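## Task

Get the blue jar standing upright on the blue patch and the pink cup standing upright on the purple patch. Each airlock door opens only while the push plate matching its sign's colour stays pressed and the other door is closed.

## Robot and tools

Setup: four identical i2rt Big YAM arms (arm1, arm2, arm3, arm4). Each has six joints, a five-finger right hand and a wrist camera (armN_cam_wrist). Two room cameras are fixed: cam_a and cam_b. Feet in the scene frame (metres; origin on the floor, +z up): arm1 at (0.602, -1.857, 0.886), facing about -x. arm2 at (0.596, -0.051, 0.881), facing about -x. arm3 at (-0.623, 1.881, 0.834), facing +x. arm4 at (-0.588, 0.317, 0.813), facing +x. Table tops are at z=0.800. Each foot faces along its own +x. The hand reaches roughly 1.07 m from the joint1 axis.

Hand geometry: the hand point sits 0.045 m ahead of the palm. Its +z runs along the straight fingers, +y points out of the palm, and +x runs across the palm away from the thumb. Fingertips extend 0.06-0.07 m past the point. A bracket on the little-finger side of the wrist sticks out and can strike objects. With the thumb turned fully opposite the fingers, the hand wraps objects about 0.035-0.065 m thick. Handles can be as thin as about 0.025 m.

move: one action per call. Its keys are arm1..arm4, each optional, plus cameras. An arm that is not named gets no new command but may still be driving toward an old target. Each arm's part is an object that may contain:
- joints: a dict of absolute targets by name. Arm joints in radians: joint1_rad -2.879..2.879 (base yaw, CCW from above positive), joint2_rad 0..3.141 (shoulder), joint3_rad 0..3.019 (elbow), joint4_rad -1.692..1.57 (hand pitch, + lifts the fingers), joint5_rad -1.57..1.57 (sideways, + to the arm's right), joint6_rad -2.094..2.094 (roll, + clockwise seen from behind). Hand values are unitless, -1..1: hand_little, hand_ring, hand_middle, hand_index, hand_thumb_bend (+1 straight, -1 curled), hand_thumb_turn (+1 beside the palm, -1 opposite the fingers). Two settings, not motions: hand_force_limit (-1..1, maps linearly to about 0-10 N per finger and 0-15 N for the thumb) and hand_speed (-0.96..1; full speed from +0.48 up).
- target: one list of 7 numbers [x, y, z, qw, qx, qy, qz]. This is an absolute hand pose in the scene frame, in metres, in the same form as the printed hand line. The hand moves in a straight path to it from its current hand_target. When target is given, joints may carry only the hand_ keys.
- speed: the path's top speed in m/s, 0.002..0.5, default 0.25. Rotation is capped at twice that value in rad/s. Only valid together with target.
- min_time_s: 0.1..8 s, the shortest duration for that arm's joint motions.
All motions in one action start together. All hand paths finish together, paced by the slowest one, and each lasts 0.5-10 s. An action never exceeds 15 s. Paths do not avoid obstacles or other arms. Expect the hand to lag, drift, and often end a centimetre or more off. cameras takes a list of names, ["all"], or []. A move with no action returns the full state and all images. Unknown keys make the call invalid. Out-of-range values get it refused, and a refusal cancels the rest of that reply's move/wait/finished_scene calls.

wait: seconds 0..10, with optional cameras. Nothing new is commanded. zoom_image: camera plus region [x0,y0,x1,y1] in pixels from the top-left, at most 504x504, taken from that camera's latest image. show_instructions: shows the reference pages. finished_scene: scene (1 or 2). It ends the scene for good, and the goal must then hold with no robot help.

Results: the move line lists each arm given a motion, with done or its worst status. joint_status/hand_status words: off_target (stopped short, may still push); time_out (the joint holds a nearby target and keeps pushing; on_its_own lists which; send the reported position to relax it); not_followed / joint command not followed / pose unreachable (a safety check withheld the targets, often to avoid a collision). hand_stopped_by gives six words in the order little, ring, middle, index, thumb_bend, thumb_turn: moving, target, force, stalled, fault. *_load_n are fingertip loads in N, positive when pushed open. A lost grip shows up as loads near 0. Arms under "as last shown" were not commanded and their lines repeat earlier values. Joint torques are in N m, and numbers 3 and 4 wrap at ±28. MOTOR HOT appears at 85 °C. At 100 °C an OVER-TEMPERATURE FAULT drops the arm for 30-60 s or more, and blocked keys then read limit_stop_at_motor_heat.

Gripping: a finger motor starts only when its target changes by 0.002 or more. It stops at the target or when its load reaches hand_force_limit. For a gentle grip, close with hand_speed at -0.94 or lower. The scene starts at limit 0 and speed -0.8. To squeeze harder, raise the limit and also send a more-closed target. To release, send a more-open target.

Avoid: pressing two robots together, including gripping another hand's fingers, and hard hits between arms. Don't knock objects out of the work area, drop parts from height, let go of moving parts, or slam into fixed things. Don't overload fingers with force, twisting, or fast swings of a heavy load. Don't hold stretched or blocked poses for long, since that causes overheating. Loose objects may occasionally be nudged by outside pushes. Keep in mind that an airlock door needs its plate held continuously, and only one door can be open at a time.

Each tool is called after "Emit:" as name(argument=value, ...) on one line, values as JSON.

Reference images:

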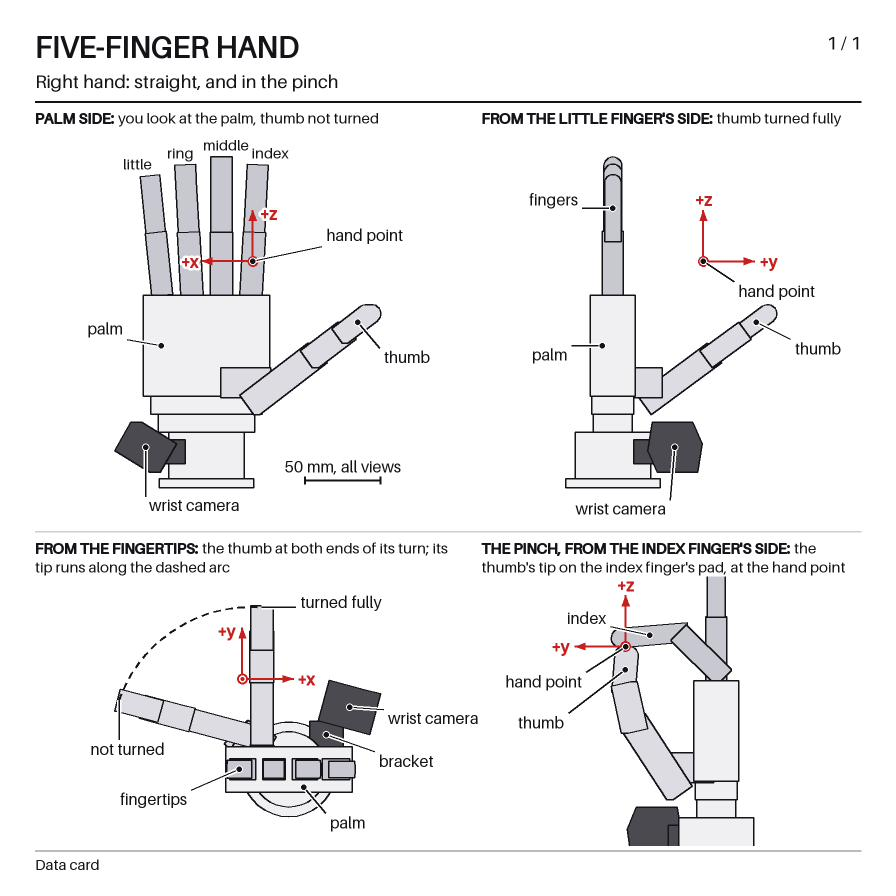

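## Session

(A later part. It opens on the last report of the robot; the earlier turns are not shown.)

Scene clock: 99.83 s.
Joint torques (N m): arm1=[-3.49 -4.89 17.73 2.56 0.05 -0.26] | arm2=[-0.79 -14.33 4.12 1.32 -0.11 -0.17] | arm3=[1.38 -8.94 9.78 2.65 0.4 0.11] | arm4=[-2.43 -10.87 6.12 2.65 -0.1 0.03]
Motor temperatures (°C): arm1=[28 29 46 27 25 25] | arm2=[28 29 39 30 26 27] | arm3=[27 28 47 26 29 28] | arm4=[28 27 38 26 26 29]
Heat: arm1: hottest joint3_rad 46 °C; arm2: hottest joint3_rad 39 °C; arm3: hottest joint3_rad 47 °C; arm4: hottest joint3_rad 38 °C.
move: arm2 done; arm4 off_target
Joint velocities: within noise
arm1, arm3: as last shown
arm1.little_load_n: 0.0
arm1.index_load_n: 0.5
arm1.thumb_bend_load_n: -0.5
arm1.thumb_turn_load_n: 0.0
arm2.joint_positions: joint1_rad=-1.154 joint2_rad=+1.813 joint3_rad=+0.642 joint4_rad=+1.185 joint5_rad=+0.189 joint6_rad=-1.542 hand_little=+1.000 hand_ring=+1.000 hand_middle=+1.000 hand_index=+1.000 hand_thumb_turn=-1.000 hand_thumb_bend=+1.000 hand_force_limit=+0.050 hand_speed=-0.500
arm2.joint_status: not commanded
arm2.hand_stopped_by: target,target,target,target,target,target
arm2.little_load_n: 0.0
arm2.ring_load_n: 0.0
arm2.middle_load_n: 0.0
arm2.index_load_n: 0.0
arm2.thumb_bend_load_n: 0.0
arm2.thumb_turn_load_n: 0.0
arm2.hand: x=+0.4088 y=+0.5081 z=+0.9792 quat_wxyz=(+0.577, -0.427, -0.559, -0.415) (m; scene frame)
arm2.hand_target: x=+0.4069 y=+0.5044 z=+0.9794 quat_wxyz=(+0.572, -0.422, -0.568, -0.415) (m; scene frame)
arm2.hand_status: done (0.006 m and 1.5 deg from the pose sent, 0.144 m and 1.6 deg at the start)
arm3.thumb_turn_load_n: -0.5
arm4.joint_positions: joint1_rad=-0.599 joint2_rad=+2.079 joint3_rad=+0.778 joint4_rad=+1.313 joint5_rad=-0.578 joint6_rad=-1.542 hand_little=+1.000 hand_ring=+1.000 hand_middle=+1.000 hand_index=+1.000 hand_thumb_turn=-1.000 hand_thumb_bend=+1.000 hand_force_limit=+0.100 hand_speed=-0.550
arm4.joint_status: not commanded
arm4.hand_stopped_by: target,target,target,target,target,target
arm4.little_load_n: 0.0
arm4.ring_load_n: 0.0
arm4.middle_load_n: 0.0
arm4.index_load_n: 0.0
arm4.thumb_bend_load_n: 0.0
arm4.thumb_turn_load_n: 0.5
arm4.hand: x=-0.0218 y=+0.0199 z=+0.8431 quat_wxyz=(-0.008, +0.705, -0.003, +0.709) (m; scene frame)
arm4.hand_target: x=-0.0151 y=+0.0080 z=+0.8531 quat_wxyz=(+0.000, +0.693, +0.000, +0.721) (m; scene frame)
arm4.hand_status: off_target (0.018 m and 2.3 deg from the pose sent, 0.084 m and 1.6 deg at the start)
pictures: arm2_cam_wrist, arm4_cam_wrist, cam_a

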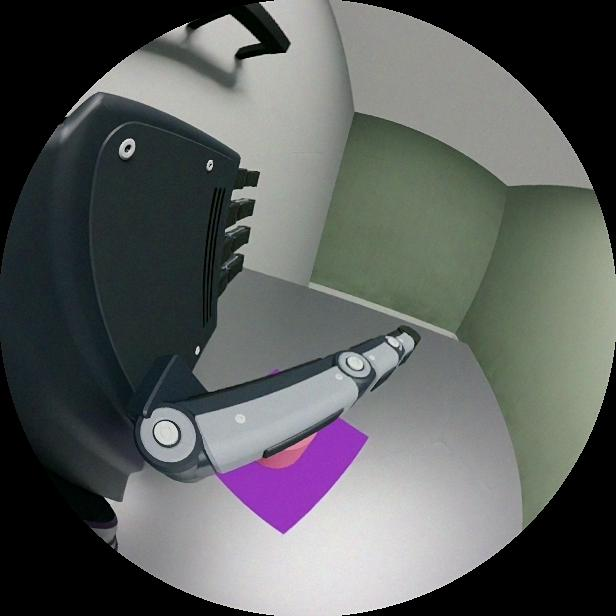

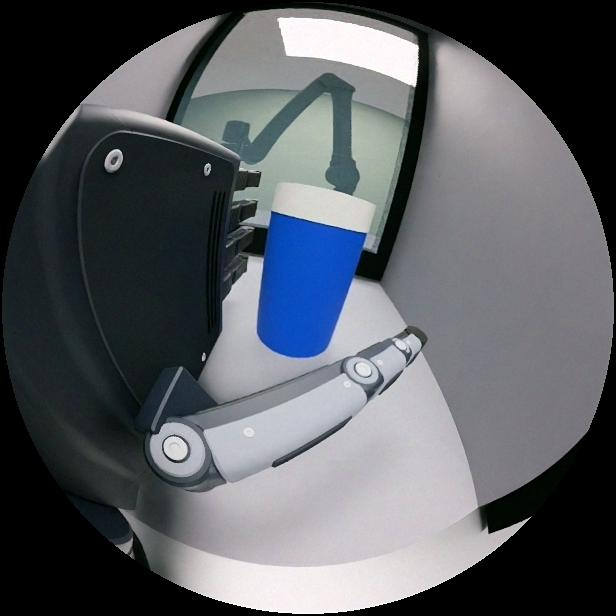

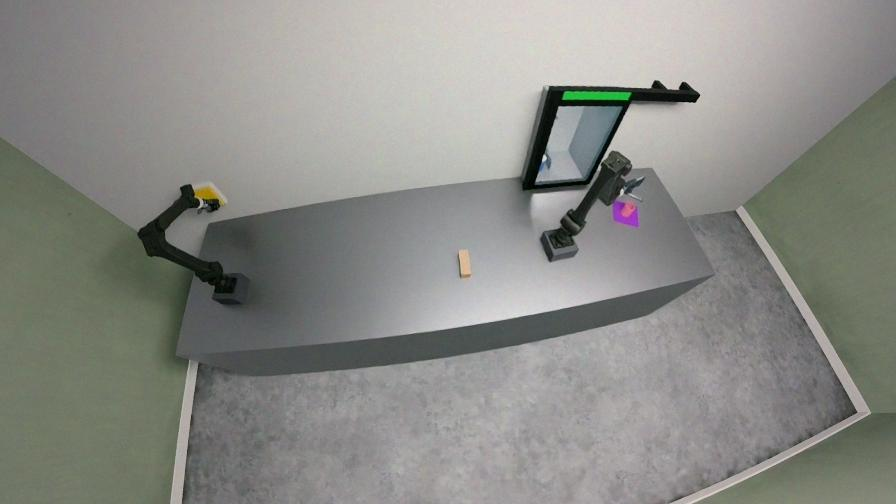

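Emit:
move(arm4={"target":[-0.003,0.004,0.862,0,0.6903,0,0.7236],"speed":0.08,"joints":{"hand_speed":-0.4,"hand_ring":0.5,"hand_middle":0.5,"hand_index":0.5,"hand_thumb_bend":0.75}}, cameras=["arm4_cam_wrist"])

Emit:
move(arm4={"joints":{"hand_speed":-0.82,"hand_force_limit":-0.1,"hand_ring":-1,"hand_middle":-1,"hand_index":-1,"hand_thumb_bend":-1}}, cameras=["arm4_cam_wrist"])

Emit:
move(arm4={"joints":{"hand_speed":-0.86,"hand_force_limit":0.15,"hand_ring":-0.99,"hand_middle":-0.99,"hand_index":-0.99}}, cameras=["arm4_cam_wrist"])

Scene clock: 101.10 s.
Joint torques (N m): arm1=[-3.49 -4.84 17.72 2.55 0.05 -0.26] | arm2=[-0.79 -14.27 4.1 1.32 -0.11 -0.17] | arm3=[1.44 -9 9.8 2.66 0.4 0.11] | arm4=[-1.55 -11.75 6.31 1.11 0.23 0.06]
Motor temperatures (°C): arm1=[28 29 46 27 25 25] | arm2=[28 29 39 30 26 27] | arm3=[27 28 47 26 29 28] | arm4=[28 27 38 26 26 29]
Heat: arm1: hottest joint3_rad 46 °C; arm2: hottest joint3_rad 39 °C; arm3: hottest joint3_rad 47 °C; arm4: hottest joint3_rad 38 °C.
move: arm4 off_target
Joint velocities: within noise
arm1, arm2, arm3: as last shown
arm1.little_load_n: 0.5
arm1.thumb_bend_load_n: 0.0
arm2.thumb_bend_load_n: -0.5
arm3.middle_load_n: 0.5
arm3.thumb_turn_load_n: 0.0
arm4.joint_positions: joint1_rad=-0.599 joint2_rad=+2.079 joint3_rad=+0.810 joint4_rad=+1.313 joint5_rad=-0.578 joint6_rad=-1.542 hand_little=+1.000 hand_ring=+0.500 hand_middle=+0.500 hand_index=+0.500 hand_thumb_turn=-1.000 hand_thumb_bend=+0.750 hand_force_limit=+0.100 hand_speed=-0.400
arm4.joint_status: all done
arm4.hand_stopped_by: target,target,target,target,target,target
arm4.little_load_n: 0.0
arm4.ring_load_n: 0.0
arm4.middle_load_n: 0.0
arm4.index_load_n: -0.5
arm4.thumb_bend_load_n: 0.0
arm4.thumb_turn_load_n: 0.0
arm4.hand: x=-0.0111 y=+0.0132 z=+0.8552 quat_wxyz=(-0.002, +0.696, +0.004, +0.718) (m; scene frame)
arm4.hand_target: x=-0.0031 y=+0.0041 z=+0.8617 quat_wxyz=(+0.000, +0.690, +0.000, +0.723) (m; scene frame)
arm4.hand_status: off_target (0.014 m and 1.0 deg from the pose sent, 0.031 m and 2.6 deg at the start)
pictures: arm4_cam_wrist

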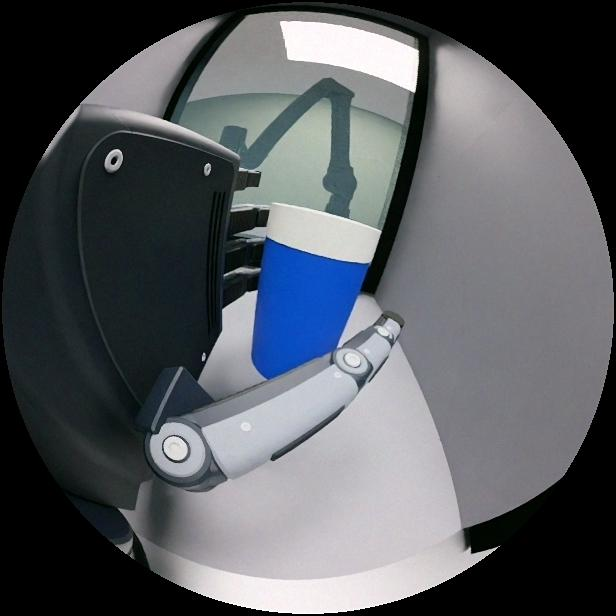

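Scene clock: 108.13 s.
Joint torques (N m): arm1=[-3.55 -4.84 17.72 2.55 0.05 -0.26] | arm2=[-0.79 -14.27 4.12 1.32 -0.11 -0.17] | arm3=[1.44 -8.94 9.8 2.65 0.4 0.11] | arm4=[-1.73 -11.69 6.12 1.03 0.23 0.05]
Motor temperatures (°C): arm1=[28 29 48 27 25 25] | arm2=[28 29 38 30 26 27] | arm3=[27 28 46 26 29 28] | arm4=[28 27 36 26 26 29]
Heat: arm1: hottest joint3_rad 48 °C; arm2: hottest joint3_rad 38 °C; arm3: hottest joint3_rad 46 °C; arm4: hottest joint3_rad 36 °C.
move: arm4 off_target
Joint velocities: within noise
arm1, arm2, arm3: as last shown
arm2.thumb_bend_load_n: 0.0
arm4.joint_positions: joint1_rad=-0.599 joint2_rad=+2.079 joint3_rad=+0.812 joint4_rad=+1.313 joint5_rad=-0.578 joint6_rad=-1.545 hand_little=+1.000 hand_ring=+0.236 hand_middle=+0.204 hand_index=+0.204 hand_thumb_turn=-1.000 hand_thumb_bend=+0.611 hand_force_limit=-0.100 hand_speed=-0.820
arm4.joint_status: hand_ring off_target (ended at +0.236, target -1.000); hand_middle off_target (ended at +0.204, target -1.000); hand_index off_target (ended at +0.204, target -1.000); hand_thumb_bend off_target (ended at +0.611, target -1.000); the others done
arm4.hand_stopped_by: target,force,force,force,force,target
arm4.little_load_n: 0.0
arm4.ring_load_n: 0.0
arm4.middle_load_n: 6.5
arm4.index_load_n: 5.0
arm4.thumb_bend_load_n: 15.0
arm4.thumb_turn_load_n: 0.5
arm4.hand: x=-0.0106 y=+0.0128 z=+0.8560 quat_wxyz=(+0.000, +0.695, +0.005, +0.719) (m; scene frame)
arm4.hand_target: x=-0.0029 y=+0.0039 z=+0.8621 quat_wxyz=(+0.001, +0.690, +0.001, +0.724) (m; scene frame)
arm4.hand_status: not commanded
pictures: arm4_cam_wrist

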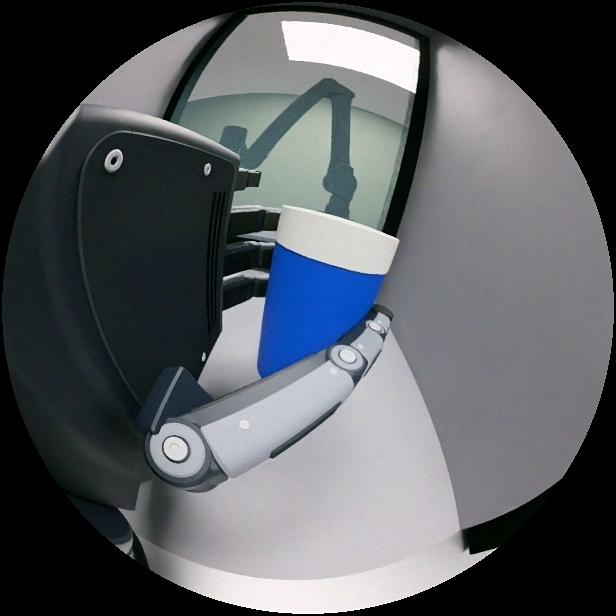

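Scene clock: 108.57 s.
Joint torques (N m): arm1=[-3.55 -4.89 17.73 2.56 0.05 -0.26] | arm2=[-0.85 -14.27 4.11 1.33 -0.11 -0.17] | arm3=[1.38 -8.94 9.78 2.63 0.39 0.11] | arm4=[-1.55 -11.87 6.19 1.13 0.21 0.06]
Motor temperatures (°C): arm1=[28 28 48 27 25 25] | arm2=[28 29 38 30 26 27] | arm3=[27 28 46 26 29 28] | arm4=[28 28 36 26 26 29]
Heat: arm1: hottest joint3_rad 48 °C; arm2: hottest joint3_rad 38 °C; arm3: hottest joint3_rad 46 °C; arm4: hottest joint3_rad 36 °C.
move: arm4 off_target
Joint velocities: within noise
arm1.joint_positions: joint1_rad=+0.433 joint2_rad=+1.380 joint3_rad=+0.894 joint4_rad=-0.407 joint5_rad=+0.203 joint6_rad=+0.222 hand_little=-1.000 hand_ring=-1.000 hand_middle=-1.000 hand_index=-1.000 hand_thumb_turn=+1.000 hand_thumb_bend=+1.000 hand_force_limit=+0.000 hand_speed=-0.300
arm1.joint_status: not commanded
arm1.hand_stopped_by: target,target,target,target,target,target
arm1.little_load_n: 0.0
arm1.ring_load_n: 0.0
arm1.middle_load_n: 0.0
arm1.index_load_n: 0.0
arm1.thumb_bend_load_n: 0.0
arm1.thumb_turn_load_n: 0.0
arm1.hand: x=+0.1429 y=-2.0152 z=+0.9784 quat_wxyz=(-0.245, +0.653, +0.674, -0.243) (m; scene frame)
arm1.hand_target: x=+0.0933 y=-2.0155 z=+1.0108 quat_wxyz=(-0.269, +0.650, +0.657, -0.272) (m; scene frame)
arm1.hand_status: not commanded
arm2: as last shown
arm3.joint_positions: joint1_rad=+0.303 joint2_rad=+1.178 joint3_rad=+0.862 joint4_rad=-0.521 joint5_rad=+0.186 joint6_rad=+0.174 hand_little=-1.000 hand_ring=-1.000 hand_middle=-1.000 hand_index=-1.000 hand_thumb_turn=+1.000 hand_thumb_bend=+1.000 hand_force_limit=+0.000 hand_speed=-0.300
arm3.joint_status: not commanded
arm3.hand_stopped_by: target,target,target,target,target,target
arm3.little_load_n: 0.0
arm3.ring_load_n: 0.0
arm3.middle_load_n: 0.0
arm3.index_load_n: 0.0
arm3.thumb_bend_load_n: 0.0
arm3.thumb_turn_load_n: 0.0
arm3.hand: x=-0.1939 y=+2.0020 z=+0.9822 quat_wxyz=(-0.253, +0.665, -0.650, +0.265) (m; scene frame)
arm3.hand_target: x=-0.1893 y=+2.0067 z=+0.9903 quat_wxyz=(-0.270, +0.657, -0.649, +0.273) (m; scene frame)
arm3.hand_status: not commanded
arm4.joint_positions: joint1_rad=-0.599 joint2_rad=+2.079 joint3_rad=+0.812 joint4_rad=+1.313 joint5_rad=-0.578 joint6_rad=-1.548 hand_little=+1.000 hand_ring=+0.212 hand_middle=+0.204 hand_index=+0.194 hand_thumb_turn=-1.000 hand_thumb_bend=+0.611 hand_force_limit=+0.150 hand_speed=-0.860
arm4.joint_status: hand_ring off_target (ended at +0.212, target -0.990); hand_middle off_target (ended at +0.204, target -0.990); hand_index off_target (ended at +0.194, target -0.990); the others done
arm4.hand_stopped_by: target,force,force,force,force,target
arm4.little_load_n: 0.0
arm4.ring_load_n: 8.0
arm4.middle_load_n: 1.0
arm4.index_load_n: 8.5
arm4.thumb_bend_load_n: 19.0
arm4.thumb_turn_load_n: 3.0
arm4.hand: x=-0.0106 y=+0.0127 z=+0.8562 quat_wxyz=(+0.001, +0.695, +0.006, +0.719) (m; scene frame)
arm4.hand_target: x=-0.0030 y=+0.0038 z=+0.8623 quat_wxyz=(+0.002, +0.690, +0.002, +0.724) (m; scene frame)
arm4.hand_status: not commanded
pictures: arm4_cam_wrist

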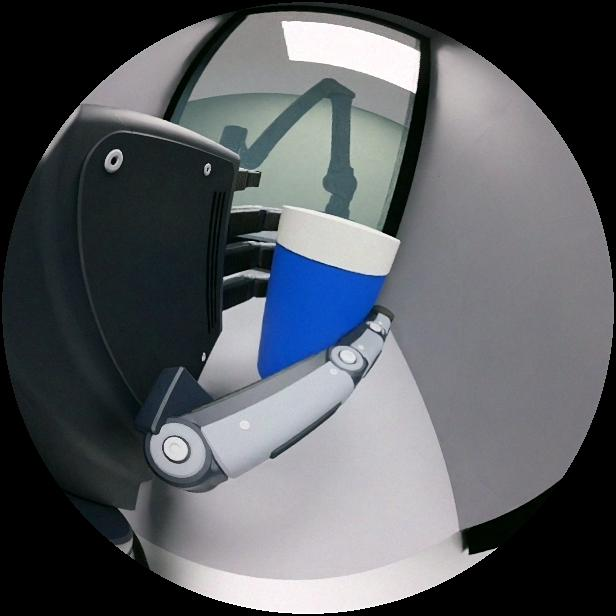

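Emit:
move(arm4={"target":[-0.005,0.012,1.04,0,0.682,0,0.7313],"speed":0.2}, cameras=["arm4_cam_wrist"])

Emit:
move(arm4={"target":[-0.34,-0.03,1.2,0.3078,0.6210,-0.2896,0.6601],"speed":0.25}, cameras=["arm4_cam_wrist","cam_b"])

Scene clock: 111.23 s.
Joint torques (N m): arm1=[-3.49 -4.89 17.72 2.55 0.05 -0.26] | arm2=[-0.85 -14.27 4.1 1.29 -0.11 -0.17] | arm3=[1.44 -8.88 9.83 2.65 0.4 0.11] | arm4=[-0.62 -11.58 10.03 1.17 0.29 -0.01]
Motor temperatures (°C): arm1=[28 28 49 27 25 25] | arm2=[28 29 38 30 26 27] | arm3=[27 28 46 26 29 28] | arm4=[28 28 36 26 26 29]
Heat: arm1: hottest joint3_rad 49 °C; arm2: hottest joint3_rad 38 °C; arm3: hottest joint3_rad 46 °C; arm4: hottest joint3_rad 36 °C.
move: arm4 off_target
Joint velocities: within noise
arm1, arm2, arm3: as last shown
arm1.index_load_n: 0.5
arm1.thumb_turn_load_n: -0.5
arm2.thumb_turn_load_n: 0.5
arm4.joint_positions: joint1_rad=-0.599 joint2_rad=+1.650 joint3_rad=+0.810 joint4_rad=+0.873 joint5_rad=-0.570 joint6_rad=-1.515 hand_little=+1.000 hand_ring=+0.213 hand_middle=+0.204 hand_index=+0.194 hand_thumb_turn=-1.000 hand_thumb_bend=+0.611 hand_force_limit=+0.150 hand_speed=-0.860
arm4.joint_status: not commanded
arm4.hand_stopped_by: target,force,force,force,force,target
arm4.little_load_n: 0.0
arm4.ring_load_n: 7.0
arm4.middle_load_n: 1.0
arm4.index_load_n: 9.5
arm4.thumb_bend_load_n: 18.5
arm4.thumb_turn_load_n: 4.0
arm4.hand: x=-0.0148 y=+0.0163 z=+1.0055 quat_wxyz=(-0.011, +0.699, -0.011, +0.715) (m; scene frame)
arm4.hand_target: x=-0.0048 y=+0.0121 z=+1.0380 quat_wxyz=(-0.003, +0.682, -0.002, +0.731) (m; scene frame)
arm4.hand_status: off_target (0.036 m and 3.2 deg from the pose sent, 0.184 m and 2.2 deg at the start)
pictures: arm4_cam_wrist

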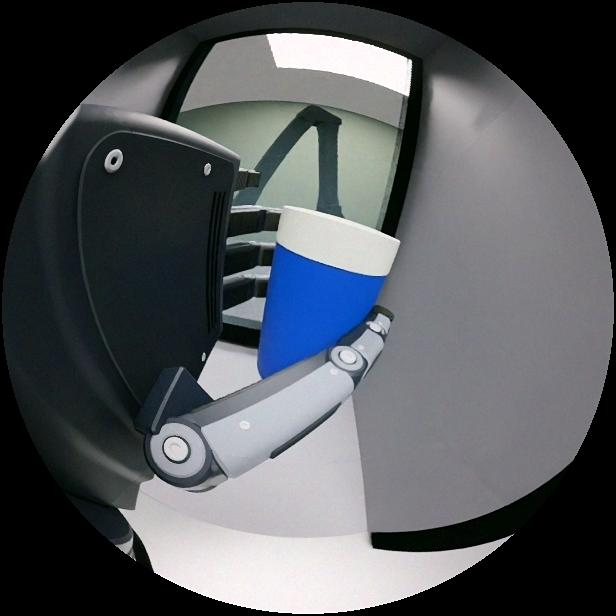

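Scene clock: 113.80 s.
Joint torques (N m): arm1=[-3.49 -4.84 17.72 2.55 0.05 -0.26] | arm2=[-0.79 -14.33 4.12 1.35 -0.11 -0.17] | arm3=[1.44 -8.88 9.8 2.65 0.4 0.11] | arm4=[-1.79 -2.55 12.22 1.28 0.14 -0.32]
Motor temperatures (°C): arm1=[28 28 50 27 25 25] | arm2=[28 29 37 30 26 27] | arm3=[27 28 45 26 29 28] | arm4=[28 28 35 26 26 29]
Heat: arm1: hottest joint3_rad 50 °C; arm2: hottest joint3_rad 37 °C; arm3: hottest joint3_rad 45 °C; arm4: hottest joint3_rad 35 °C.
move: arm4 off_target
Joint velocities: within noise
arm1, arm2, arm3: as last shown
arm1.little_load_n: 0.5
arm1.ring_load_n: 0.5
arm1.index_load_n: 0.0
arm1.thumb_turn_load_n: 0.0
arm2.thumb_turn_load_n: 0.0
arm4.joint_positions: joint1_rad=-0.788 joint2_rad=+0.735 joint3_rad=+0.606 joint4_rad=+0.151 joint5_rad=+0.114 joint6_rad=-1.539 hand_little=+1.000 hand_ring=+0.213 hand_middle=+0.204 hand_index=+0.194 hand_thumb_turn=-1.000 hand_thumb_bend=+0.611 hand_force_limit=+0.150 hand_speed=-0.860
arm4.joint_status: not commanded
arm4.hand_stopped_by: target,force,force,force,force,target
arm4.little_load_n: 0.0
arm4.ring_load_n: 7.0
arm4.middle_load_n: 1.0
arm4.index_load_n: 9.5
arm4.thumb_bend_load_n: 18.5
arm4.thumb_turn_load_n: 4.0
arm4.hand: x=-0.3330 y=-0.0332 z=+1.1728 quat_wxyz=(+0.294, +0.629, -0.304, +0.652) (m; scene frame)
arm4.hand_target: x=-0.3385 y=-0.0351 z=+1.2003 quat_wxyz=(+0.310, +0.617, -0.295, +0.661) (m; scene frame)
arm4.hand_status: off_target (0.028 m and 2.6 deg from the pose sent, 0.382 m and 50.1 deg at the start)
pictures: arm4_cam_wrist, cam_b

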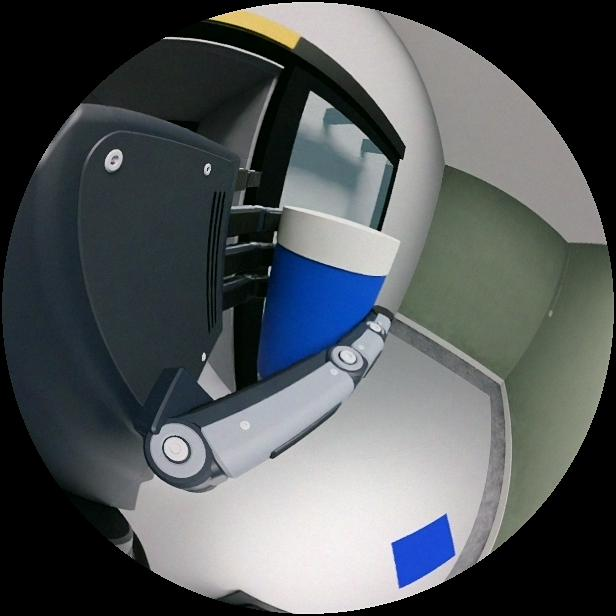

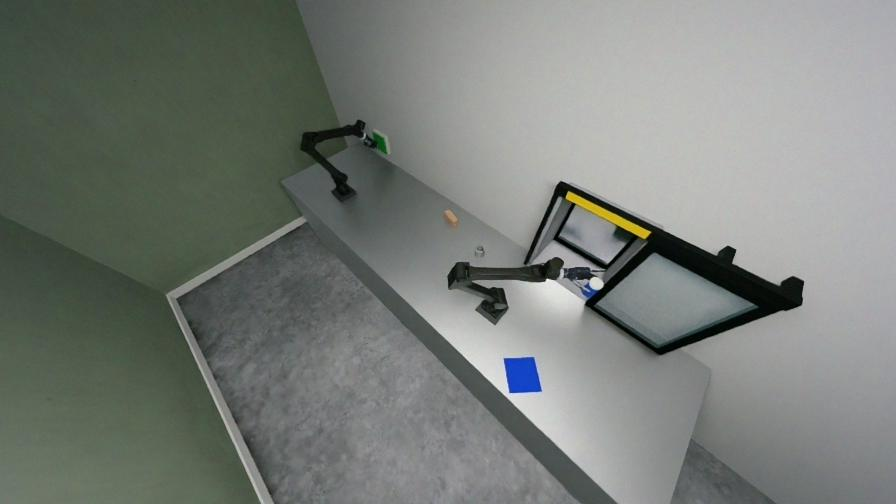

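Emit:
move(arm1={"target":[0.2,-2.0,0.99,-0.2706,0.6533,0.6533,-0.2706],"speed":0.12}, arm4={"joints":{"joint1_rad":-1.57,"joint2_rad":1.8,"joint3_rad":0.93,"joint4_rad":0.93,"joint5_rad":1.36,"joint6_rad":-1.53},"min_time_s":3.5}, cameras=["arm4_cam_wrist","cam_b"])

Scene clock: 118.07 s.
Joint torques (N m): arm1=[-0.21 -6.59 8.09 2.26 0.21 0.1] | arm2=[-0.85 -14.27 4.11 1.31 -0.11 -0.17] | arm3=[1.38 -8.94 9.8 2.65 0.4 0.11] | arm4=[-1.44 -10.64 9.7 1.89 0.21 0.03]
Motor temperatures (°C): arm1=[28 29 49 27 25 25] | arm2=[28 29 37 30 26 27] | arm3=[27 28 45 26 29 28] | arm4=[28 28 36 26 26 29]
Heat: arm1: hottest joint3_rad 49 °C; arm2: hottest joint3_rad 37 °C; arm3: hottest joint3_rad 45 °C; arm4: hottest joint3_rad 36 °C.
move: arm1 off_target; arm4 done
Joint velocities: within noise
arm1.joint_positions: joint1_rad=+0.433 joint2_rad=+1.173 joint3_rad=+0.722 joint4_rad=-0.377 joint5_rad=+0.242 joint6_rad=+0.233 hand_little=-1.000 hand_ring=-1.000 hand_middle=-1.000 hand_index=-1.000 hand_thumb_turn=+1.000 hand_thumb_bend=+1.000 hand_force_limit=+0.000 hand_speed=-0.300
arm1.joint_status: not commanded
arm1.hand_stopped_by: target,target,target,target,target,target
arm1.little_load_n: 0.0
arm1.ring_load_n: 0.0
arm1.middle_load_n: 0.0
arm1.index_load_n: 0.0
arm1.thumb_bend_load_n: 0.0
arm1.thumb_turn_load_n: 0.0
arm1.hand: x=+0.1945 y=-1.9900 z=+0.9903 quat_wxyz=(-0.273, +0.655, +0.654, -0.261) (m; scene frame)
arm1.hand_target: x=+0.1972 y=-1.9950 z=+0.9906 quat_wxyz=(-0.273, +0.656, +0.650, -0.269) (m; scene frame)
arm1.hand_status: off_target (0.011 m and 1.2 deg from the pose sent, 0.060 m and 4.9 deg at the start)
arm2, arm3: as last shown
arm3.thumb_turn_load_n: -0.5
arm4.joint_positions: joint1_rad=-1.565 joint2_rad=+1.795 joint3_rad=+0.884 joint4_rad=+0.910 joint5_rad=+1.344 joint6_rad=-1.536 hand_little=+1.000 hand_ring=+0.213 hand_middle=+0.204 hand_index=+0.194 hand_thumb_turn=-1.000 hand_thumb_bend=+0.611 hand_force_limit=+0.150 hand_speed=-0.860
arm4.joint_status: all done
arm4.hand_stopped_by: target,force,force,force,force,target
arm4.little_load_n: -0.5
arm4.ring_load_n: 7.0
arm4.middle_load_n: 1.0
arm4.index_load_n: 9.0
arm4.thumb_bend_load_n: 18.5
arm4.thumb_turn_load_n: 3.5
arm4.hand: x=-0.7745 y=-0.1551 z=+0.9670 quat_wxyz=(+0.701, +0.078, -0.701, +0.106) (m; scene frame)
arm4.hand_target: x=-0.7762 y=-0.1701 z=+0.9803 quat_wxyz=(+0.703, +0.050, -0.698, +0.128) (m; scene frame)
arm4.hand_status: not commanded
pictures: arm4_cam_wrist, cam_b

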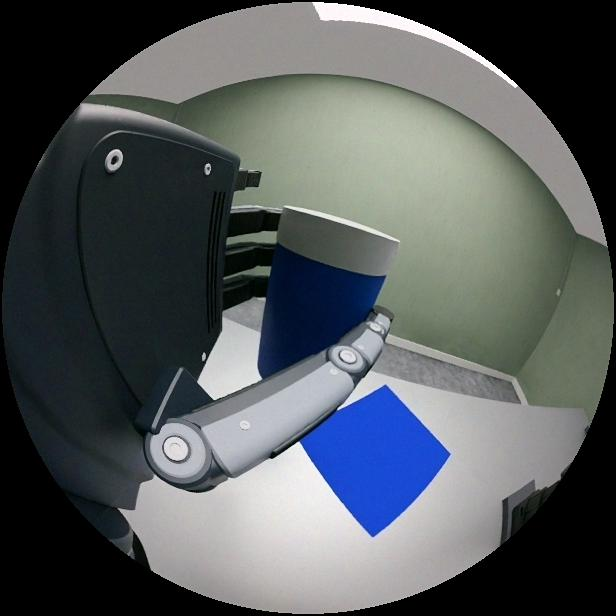

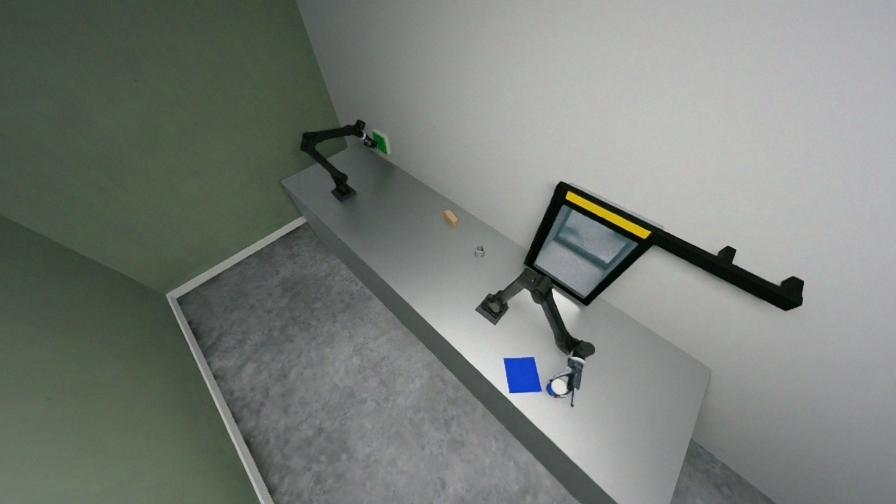

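Emit:
move(arm4={"target":[-0.772,-0.035,0.945,-0.7117,-0.079,0.6933,-0.0811],"speed":0.15}, cameras=["arm4_cam_wrist","cam_b"])

Scene clock: 121.07 s.
Joint torques (N m): arm1=[-0.21 -6.59 8.1 2.26 0.21 0.1] | arm2=[-0.79 -14.33 4.12 1.31 -0.11 -0.17] | arm3=[1.38 -8.88 9.78 2.63 0.4 0.11] | arm4=[-0.15 -8.41 3.63 1.81 0.14 -0.36]
Motor temperatures (°C): arm1=[28 29 48 27 26 25] | arm2=[28 29 37 30 26 27] | arm3=[27 28 44 26 29 28] | arm4=[28 28 35 26 26 29]
Heat: arm1: hottest joint3_rad 48 °C; arm2: hottest joint3_rad 37 °C; arm3: hottest joint3_rad 44 °C; arm4: hottest joint3_rad 35 °C.
move: arm4 done
Joint velocities: within noise
arm1, arm2, arm3: as last shown
arm1.thumb_turn_load_n: -0.5
arm3.ring_load_n: 0.5
arm3.thumb_turn_load_n: 0.0
arm4.joint_positions: joint1_rad=-1.561 joint2_rad=+1.702 joint3_rad=+0.557 joint4_rad=+1.230 joint5_rad=+1.401 joint6_rad=-1.656 hand_little=+1.000 hand_ring=+0.213 hand_middle=+0.204 hand_index=+0.194 hand_thumb_turn=-1.000 hand_thumb_bend=+0.611 hand_force_limit=+0.150 hand_speed=-0.860
arm4.joint_status: not commanded
arm4.hand_stopped_by: target,force,force,force,force,target
arm4.little_load_n: 0.0
arm4.ring_load_n: 7.5
arm4.middle_load_n: 1.0
arm4.index_load_n: 9.5
arm4.thumb_bend_load_n: 18.5
arm4.thumb_turn_load_n: 4.0
arm4.hand: x=-0.7766 y=-0.0335 z=+0.9441 quat_wxyz=(+0.710, +0.070, -0.696, +0.076) (m; scene frame)
arm4.hand_target: x=-0.7728 y=-0.0321 z=+0.9460 quat_wxyz=(+0.711, +0.075, -0.695, +0.076) (m; scene frame)
arm4.hand_status: done (0.005 m and 1.2 deg from the pose sent, 0.122 m and 3.2 deg at the start)
pictures: arm4_cam_wrist, cam_b

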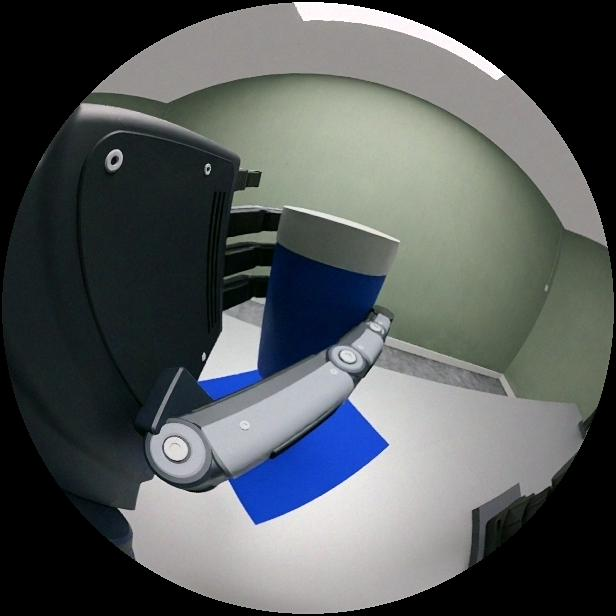

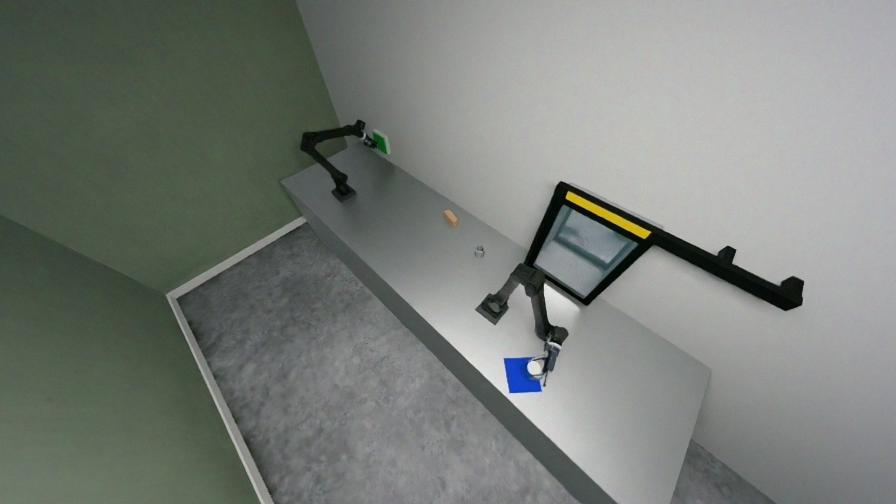

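Emit:
move(arm4={"target":[-0.772,-0.028,0.872,-0.7117,-0.079,0.6933,-0.0811],"speed":0.1}, cameras=["arm4_cam_wrist","cam_b"])

Emit:
zoom_image(camera="cam_b", region=[460, 320, 600, 430])

Scene clock: 123.67 s.
Joint torques (N m): arm1=[-0.21 -6.65 8.1 2.26 0.21 0.11] | arm2=[-0.85 -14.27 4.12 1.29 -0.11 -0.16] | arm3=[1.38 -8.94 9.8 2.65 0.4 0.11] | arm4=[-0.03 -8.18 2.29 1.87 -0.18 -0.33]
Motor temperatures (°C): arm1=[28 29 47 27 26 25] | arm2=[28 29 37 30 26 27] | arm3=[27 28 44 26 29 28] | arm4=[28 28 35 26 26 29]
Heat: arm1: hottest joint3_rad 47 °C; arm2: hottest joint3_rad 37 °C; arm3: hottest joint3_rad 44 °C; arm4: hottest joint3_rad 35 °C.
move: arm4 done
Joint velocities: within noise
arm1, arm3: as last shown
arm1.thumb_turn_load_n: 0.0
arm2.joint_positions: joint1_rad=-1.154 joint2_rad=+1.813 joint3_rad=+0.642 joint4_rad=+1.185 joint5_rad=+0.189 joint6_rad=-1.542 hand_little=+1.000 hand_ring=+1.000 hand_middle=+1.000 hand_index=+1.000 hand_thumb_turn=-1.000 hand_thumb_bend=+1.000 hand_force_limit=+0.050 hand_speed=-0.500
arm2.joint_status: not commanded
arm2.hand_stopped_by: target,target,target,target,target,target
arm2.little_load_n: 0.0
arm2.ring_load_n: 0.0
arm2.middle_load_n: 0.0
arm2.index_load_n: 0.0
arm2.thumb_bend_load_n: 0.0
arm2.thumb_turn_load_n: 0.0
arm2.hand: x=+0.4088 y=+0.5081 z=+0.9792 quat_wxyz=(+0.577, -0.427, -0.559, -0.415) (m; scene frame)
arm2.hand_target: x=+0.4069 y=+0.5044 z=+0.9794 quat_wxyz=(+0.572, -0.422, -0.568, -0.415) (m; scene frame)
arm2.hand_status: not commanded
arm3.ring_load_n: 0.0
arm4.joint_positions: joint1_rad=-1.556 joint2_rad=+1.953 joint3_rad=+0.539 joint4_rad=+1.502 joint5_rad=+1.401 joint6_rad=-1.650 hand_little=+1.000 hand_ring=+0.213 hand_middle=+0.204 hand_index=+0.194 hand_thumb_turn=-1.000 hand_thumb_bend=+0.611 hand_force_limit=+0.150 hand_speed=-0.860
arm4.joint_status: not commanded
arm4.hand_stopped_by: target,force,force,force,force,target
arm4.little_load_n: 0.0
arm4.ring_load_n: 7.5
arm4.middle_load_n: 1.0
arm4.index_load_n: 9.5
arm4.thumb_bend_load_n: 18.5
arm4.thumb_turn_load_n: 4.0
arm4.hand: x=-0.7757 y=-0.0242 z=+0.8736 quat_wxyz=(+0.710, +0.069, -0.696, +0.080) (m; scene frame)
arm4.hand_target: x=-0.7720 y=-0.0273 z=+0.8732 quat_wxyz=(+0.711, +0.079, -0.694, +0.082) (m; scene frame)
arm4.hand_status: done (0.006 m and 1.2 deg from the pose sent, 0.072 m and 1.2 deg at the start)
pictures: arm4_cam_wrist, cam_b

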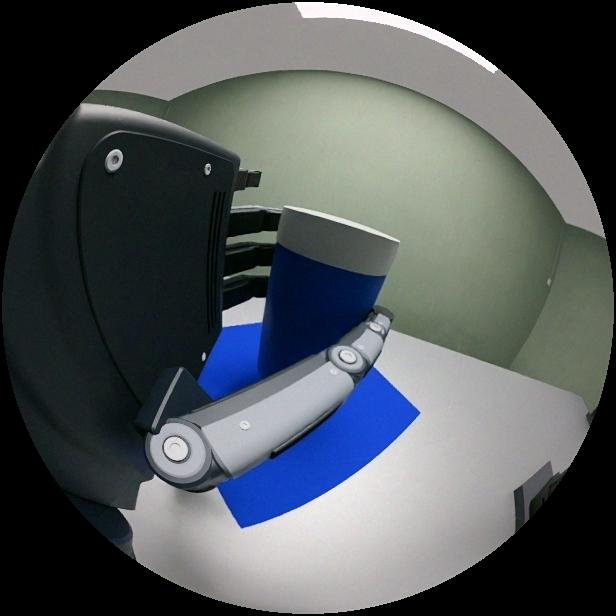

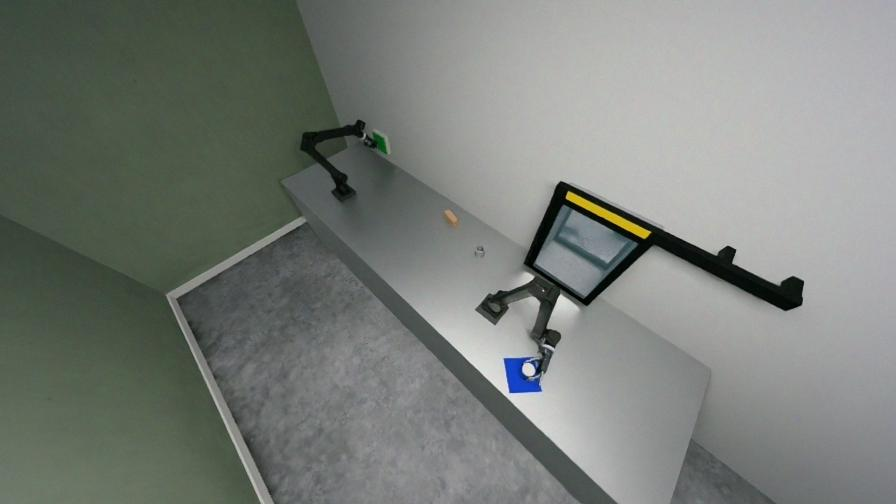

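Scaled by 3.600 from the camera's 896x504 image, which has a finer 1280x720 frame.

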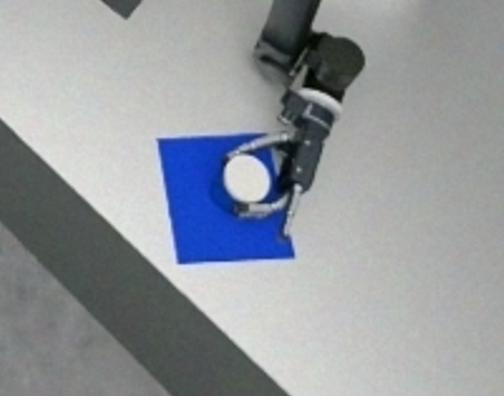

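Emit:
move(arm4={"target":[-0.772,-0.030,0.851,-0.7117,-0.079,0.6933,-0.0811],"speed":0.06}, cameras=["arm4_cam_wrist","cam_b"])

Scene clock: 124.77 s.
Joint torques (N m): arm1=[-0.15 -6.59 8.09 2.28 0.21 0.1] | arm2=[-0.85 -14.33 4.11 1.31 -0.11 -0.17] | arm3=[1.44 -8.88 9.78 2.65 0.4 0.11] | arm4=[-0.09 -8.47 3.37 1.81 -0.12 -0.18]
Motor temperatures (°C): arm1=[28 29 47 27 26 25] | arm2=[28 29 37 30 26 27] | arm3=[27 28 44 26 29 28] | arm4=[28 28 34 26 26 29]
Heat: arm1: hottest joint3_rad 47 °C; arm2: hottest joint3_rad 37 °C; arm3: hottest joint3_rad 44 °C; arm4: hottest joint3_rad 34 °C.
move: arm4 off_target
Joint velocities: within noise
arm1, arm2, arm3: as last shown
arm4.joint_positions: joint1_rad=-1.556 joint2_rad=+2.035 joint3_rad=+0.539 joint4_rad=+1.548 joint5_rad=+1.401 joint6_rad=-1.651 hand_little=+1.000 hand_ring=+0.213 hand_middle=+0.204 hand_index=+0.194 hand_thumb_turn=-1.000 hand_thumb_bend=+0.611 hand_force_limit=+0.150 hand_speed=-0.860
arm4.joint_status: not commanded
arm4.hand_stopped_by: target,force,force,force,force,target
arm4.little_load_n: 0.0
arm4.ring_load_n: 7.5
arm4.middle_load_n: 1.0
arm4.index_load_n: 9.5
arm4.thumb_bend_load_n: 18.5
arm4.thumb_turn_load_n: 4.0
arm4.hand: x=-0.7761 y=-0.0185 z=+0.8507 quat_wxyz=(+0.709, +0.082, -0.697, +0.067) (m; scene frame)
arm4.hand_target: x=-0.7720 y=-0.0296 z=+0.8514 quat_wxyz=(+0.710, +0.079, -0.695, +0.081) (m; scene frame)
arm4.hand_status: off_target (0.012 m and 1.7 deg from the pose sent, 0.024 m and 1.2 deg at the start; a joint's target at an end of its range on 17 of 31 steps)
pictures: arm4_cam_wrist, cam_b

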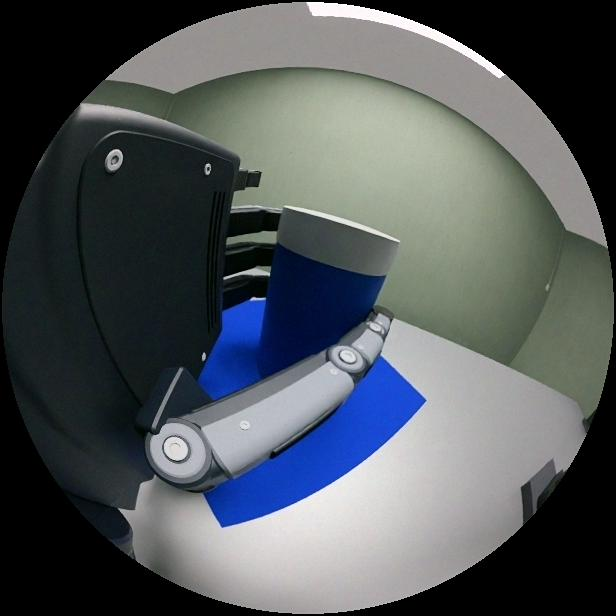

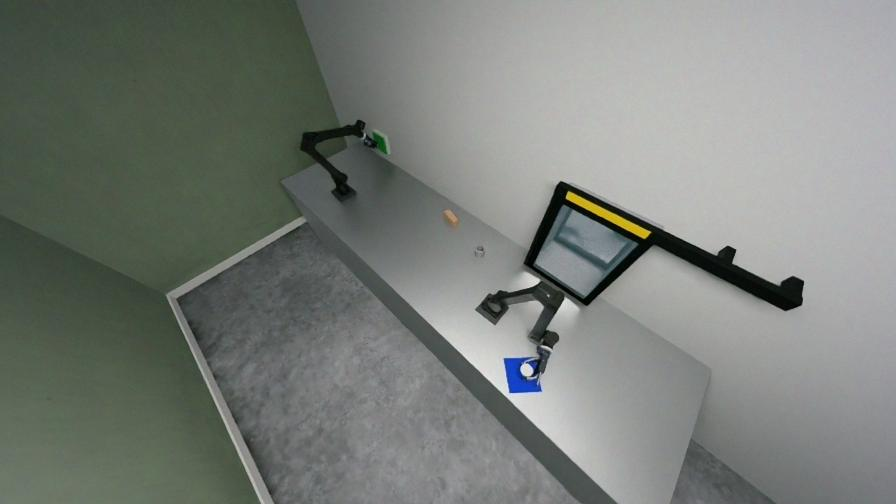

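Emit:
move(arm4={"joints":{"hand_speed":-0.55,"hand_ring":1,"hand_middle":1,"hand_index":1,"hand_thumb_bend":1}}, cameras=["arm4_cam_wrist"])

Scene clock: 126.07 s.
Joint torques (N m): arm1=[-0.21 -6.53 8.09 2.26 0.21 0.11] | arm2=[-0.85 -14.27 4.11 1.31 -0.11 -0.17] | arm3=[1.38 -8.82 9.8 2.62 0.39 0.11] | arm4=[-0.09 -8.59 2.93 1.7 -0.14 -0.16]
Motor temperatures (°C): arm1=[28 29 47 27 26 25] | arm2=[28 29 37 30 26 27] | arm3=[27 28 44 26 29 28] | arm4=[28 28 34 26 26 29]
Heat: arm1: hottest joint3_rad 47 °C; arm2: hottest joint3_rad 37 °C; arm3: hottest joint3_rad 44 °C; arm4: hottest joint3_rad 34 °C.
move: arm4 done
Joint velocities: within noise
arm1, arm2, arm3: as last shown
arm4.joint_positions: joint1_rad=-1.556 joint2_rad=+2.035 joint3_rad=+0.543 joint4_rad=+1.550 joint5_rad=+1.399 joint6_rad=-1.651 hand_little=+1.000 hand_ring=+1.000 hand_middle=+1.000 hand_index=+1.000 hand_thumb_turn=-1.000 hand_thumb_bend=+1.000 hand_force_limit=+0.150 hand_speed=-0.550
arm4.joint_status: all done
arm4.hand_stopped_by: target,target,target,target,target,target
arm4.little_load_n: 0.0
arm4.ring_load_n: 0.0
arm4.middle_load_n: 0.0
arm4.index_load_n: 0.0
arm4.thumb_bend_load_n: 0.0
arm4.thumb_turn_load_n: 0.0
arm4.hand: x=-0.7761 y=-0.0207 z=+0.8512 quat_wxyz=(+0.709, +0.081, -0.697, +0.070) (m; scene frame)
arm4.hand_target: x=-0.7720 y=-0.0297 z=+0.8514 quat_wxyz=(+0.710, +0.080, -0.695, +0.081) (m; scene frame)
arm4.hand_status: not commanded
pictures: arm4_cam_wrist

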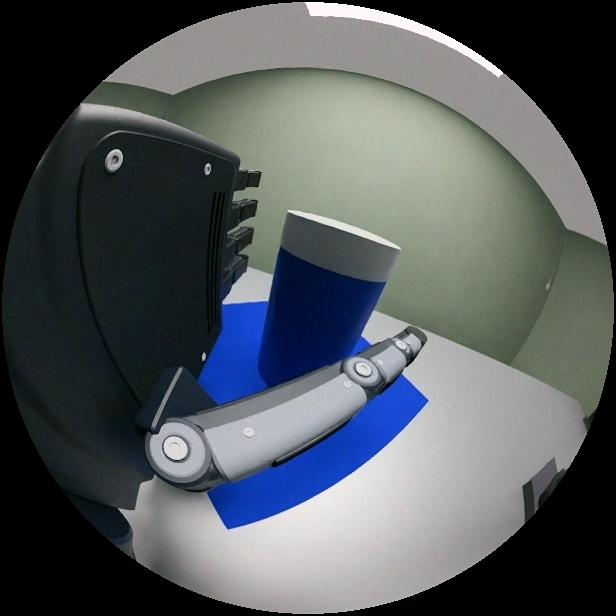

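Emit:
move(arm4={"target":[-0.772,-0.024,0.98,-0.71,-0.08,0.696,-0.077],"speed":0.12}, cameras=["arm4_cam_wrist","cam_b","cam_a"])

Emit:
zoom_image(camera="cam_b", region=[460, 320, 600, 430])

Emit:
zoom_image(camera="cam_a", region=[560, 150, 700, 260])

Scene clock: 129.00 s.
Joint torques (N m): arm1=[-0.26 -6.53 8.09 2.26 0.21 0.1] | arm2=[-0.97 -14.27 4.1 1.31 -0.11 -0.16] | arm3=[1.49 -8.94 9.8 2.63 0.4 0.11] | arm4=[-0.09 -8.53 4.68 0.49 0.03 0.09]
Motor temperatures (°C): arm1=[28 29 46 27 26 25] | arm2=[28 29 37 29 25 27] | arm3=[27 28 44 26 29 28] | arm4=[28 28 34 26 26 29]
Heat: arm1: hottest joint3_rad 46 °C; arm2: hottest joint3_rad 37 °C; arm3: hottest joint3_rad 44 °C; arm4: hottest joint3_rad 34 °C.
move: arm4 done
Joint velocities: within noise
arm1, arm2: as last shown
arm1.thumb_turn_load_n: -0.5
arm3.joint_positions: joint1_rad=+0.303 joint2_rad=+1.178 joint3_rad=+0.862 joint4_rad=-0.521 joint5_rad=+0.186 joint6_rad=+0.174 hand_little=-1.000 hand_ring=-1.000 hand_middle=-1.000 hand_index=-1.000 hand_thumb_turn=+1.000 hand_thumb_bend=+1.000 hand_force_limit=+0.000 hand_speed=-0.300
arm3.joint_status: not commanded
arm3.hand_stopped_by: target,target,target,target,target,target
arm3.little_load_n: 0.5
arm3.ring_load_n: 0.0
arm3.middle_load_n: 0.0
arm3.index_load_n: 0.0
arm3.thumb_bend_load_n: 0.0
arm3.thumb_turn_load_n: 0.0
arm3.hand: x=-0.1939 y=+2.0020 z=+0.9822 quat_wxyz=(-0.253, +0.665, -0.650, +0.265) (m; scene frame)
arm3.hand_target: x=-0.1893 y=+2.0067 z=+0.9903 quat_wxyz=(-0.270, +0.657, -0.649, +0.273) (m; scene frame)
arm3.hand_status: not commanded
arm4.joint_positions: joint1_rad=-1.556 joint2_rad=+1.581 joint3_rad=+0.543 joint4_rad=+1.118 joint5_rad=+1.399 joint6_rad=-1.679 hand_little=+1.000 hand_ring=+1.000 hand_middle=+1.000 hand_index=+1.000 hand_thumb_turn=-1.000 hand_thumb_bend=+1.000 hand_force_limit=+0.150 hand_speed=-0.550
arm4.joint_status: not commanded
arm4.hand_stopped_by: target,target,target,target,target,target
arm4.little_load_n: 0.0
arm4.ring_load_n: -0.5
arm4.middle_load_n: 0.0
arm4.index_load_n: 0.0
arm4.thumb_bend_load_n: 0.0
arm4.thumb_turn_load_n: 0.5
arm4.hand: x=-0.7753 y=-0.0249 z=+0.9756 quat_wxyz=(+0.711, +0.082, -0.695, +0.068) (m; scene frame)
arm4.hand_target: x=-0.7720 y=-0.0253 z=+0.9786 quat_wxyz=(+0.710, +0.080, -0.695, +0.077) (m; scene frame)
arm4.hand_status: done (0.006 m and 1.0 deg from the pose sent, 0.129 m and 0.8 deg at the start)
pictures: arm4_cam_wrist, cam_a, cam_b

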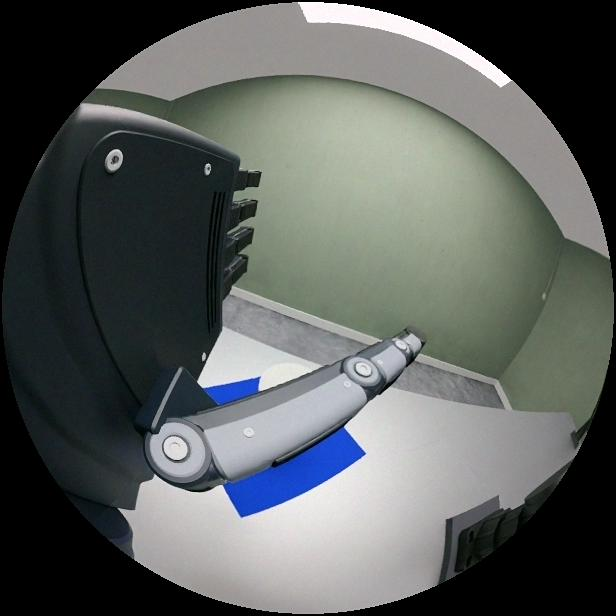

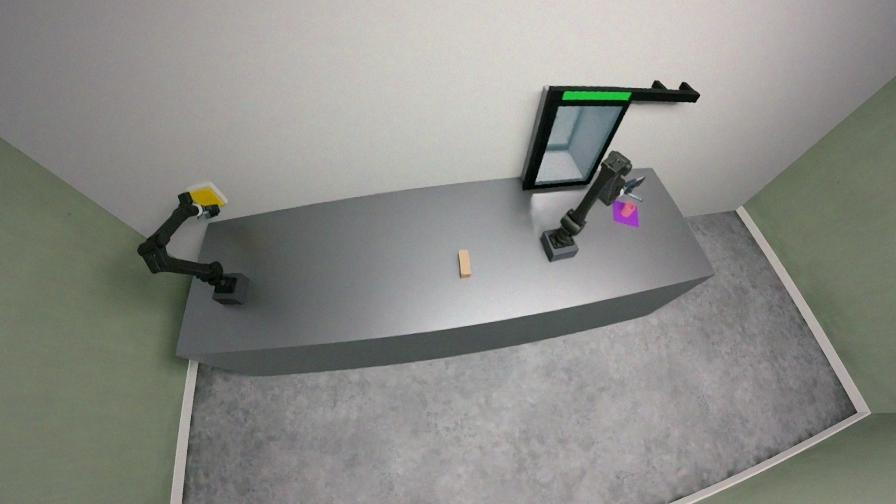

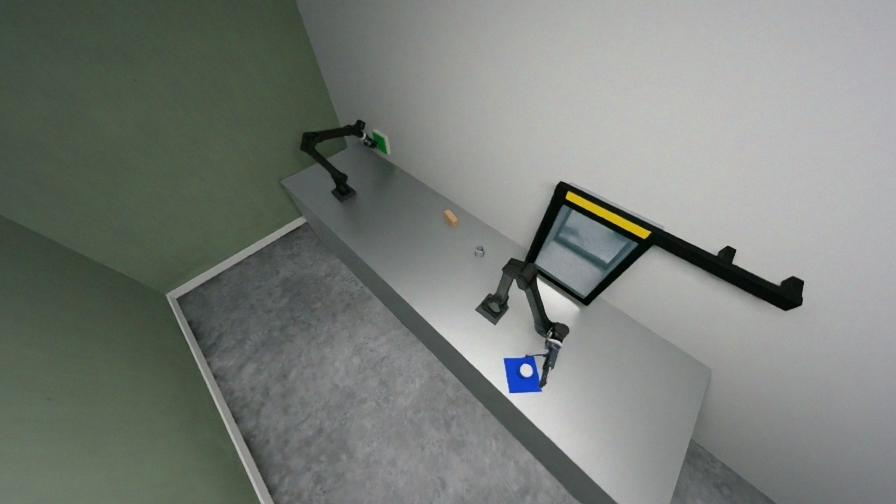

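Scaled by 3.600 from the camera's 896x504 image, which has a finer 1280x720 frame.

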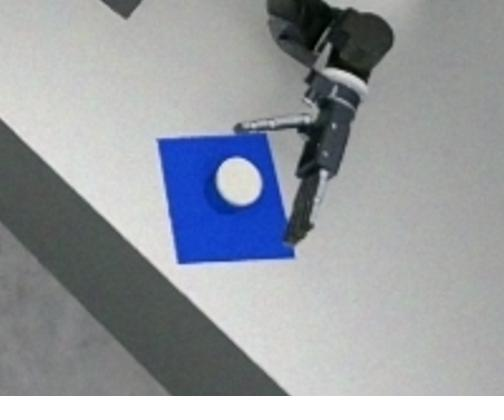

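Scaled by 3.600 from the camera's 896x504 image, which has a finer 1280x720 frame.

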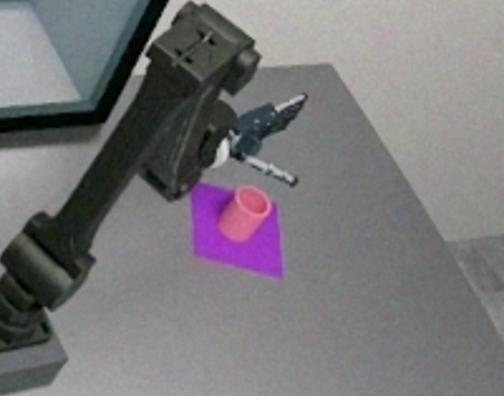

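Both objects stand upright on their patches.

Emit:
finished_scene(scene=2)

The scene is finished: the task was done.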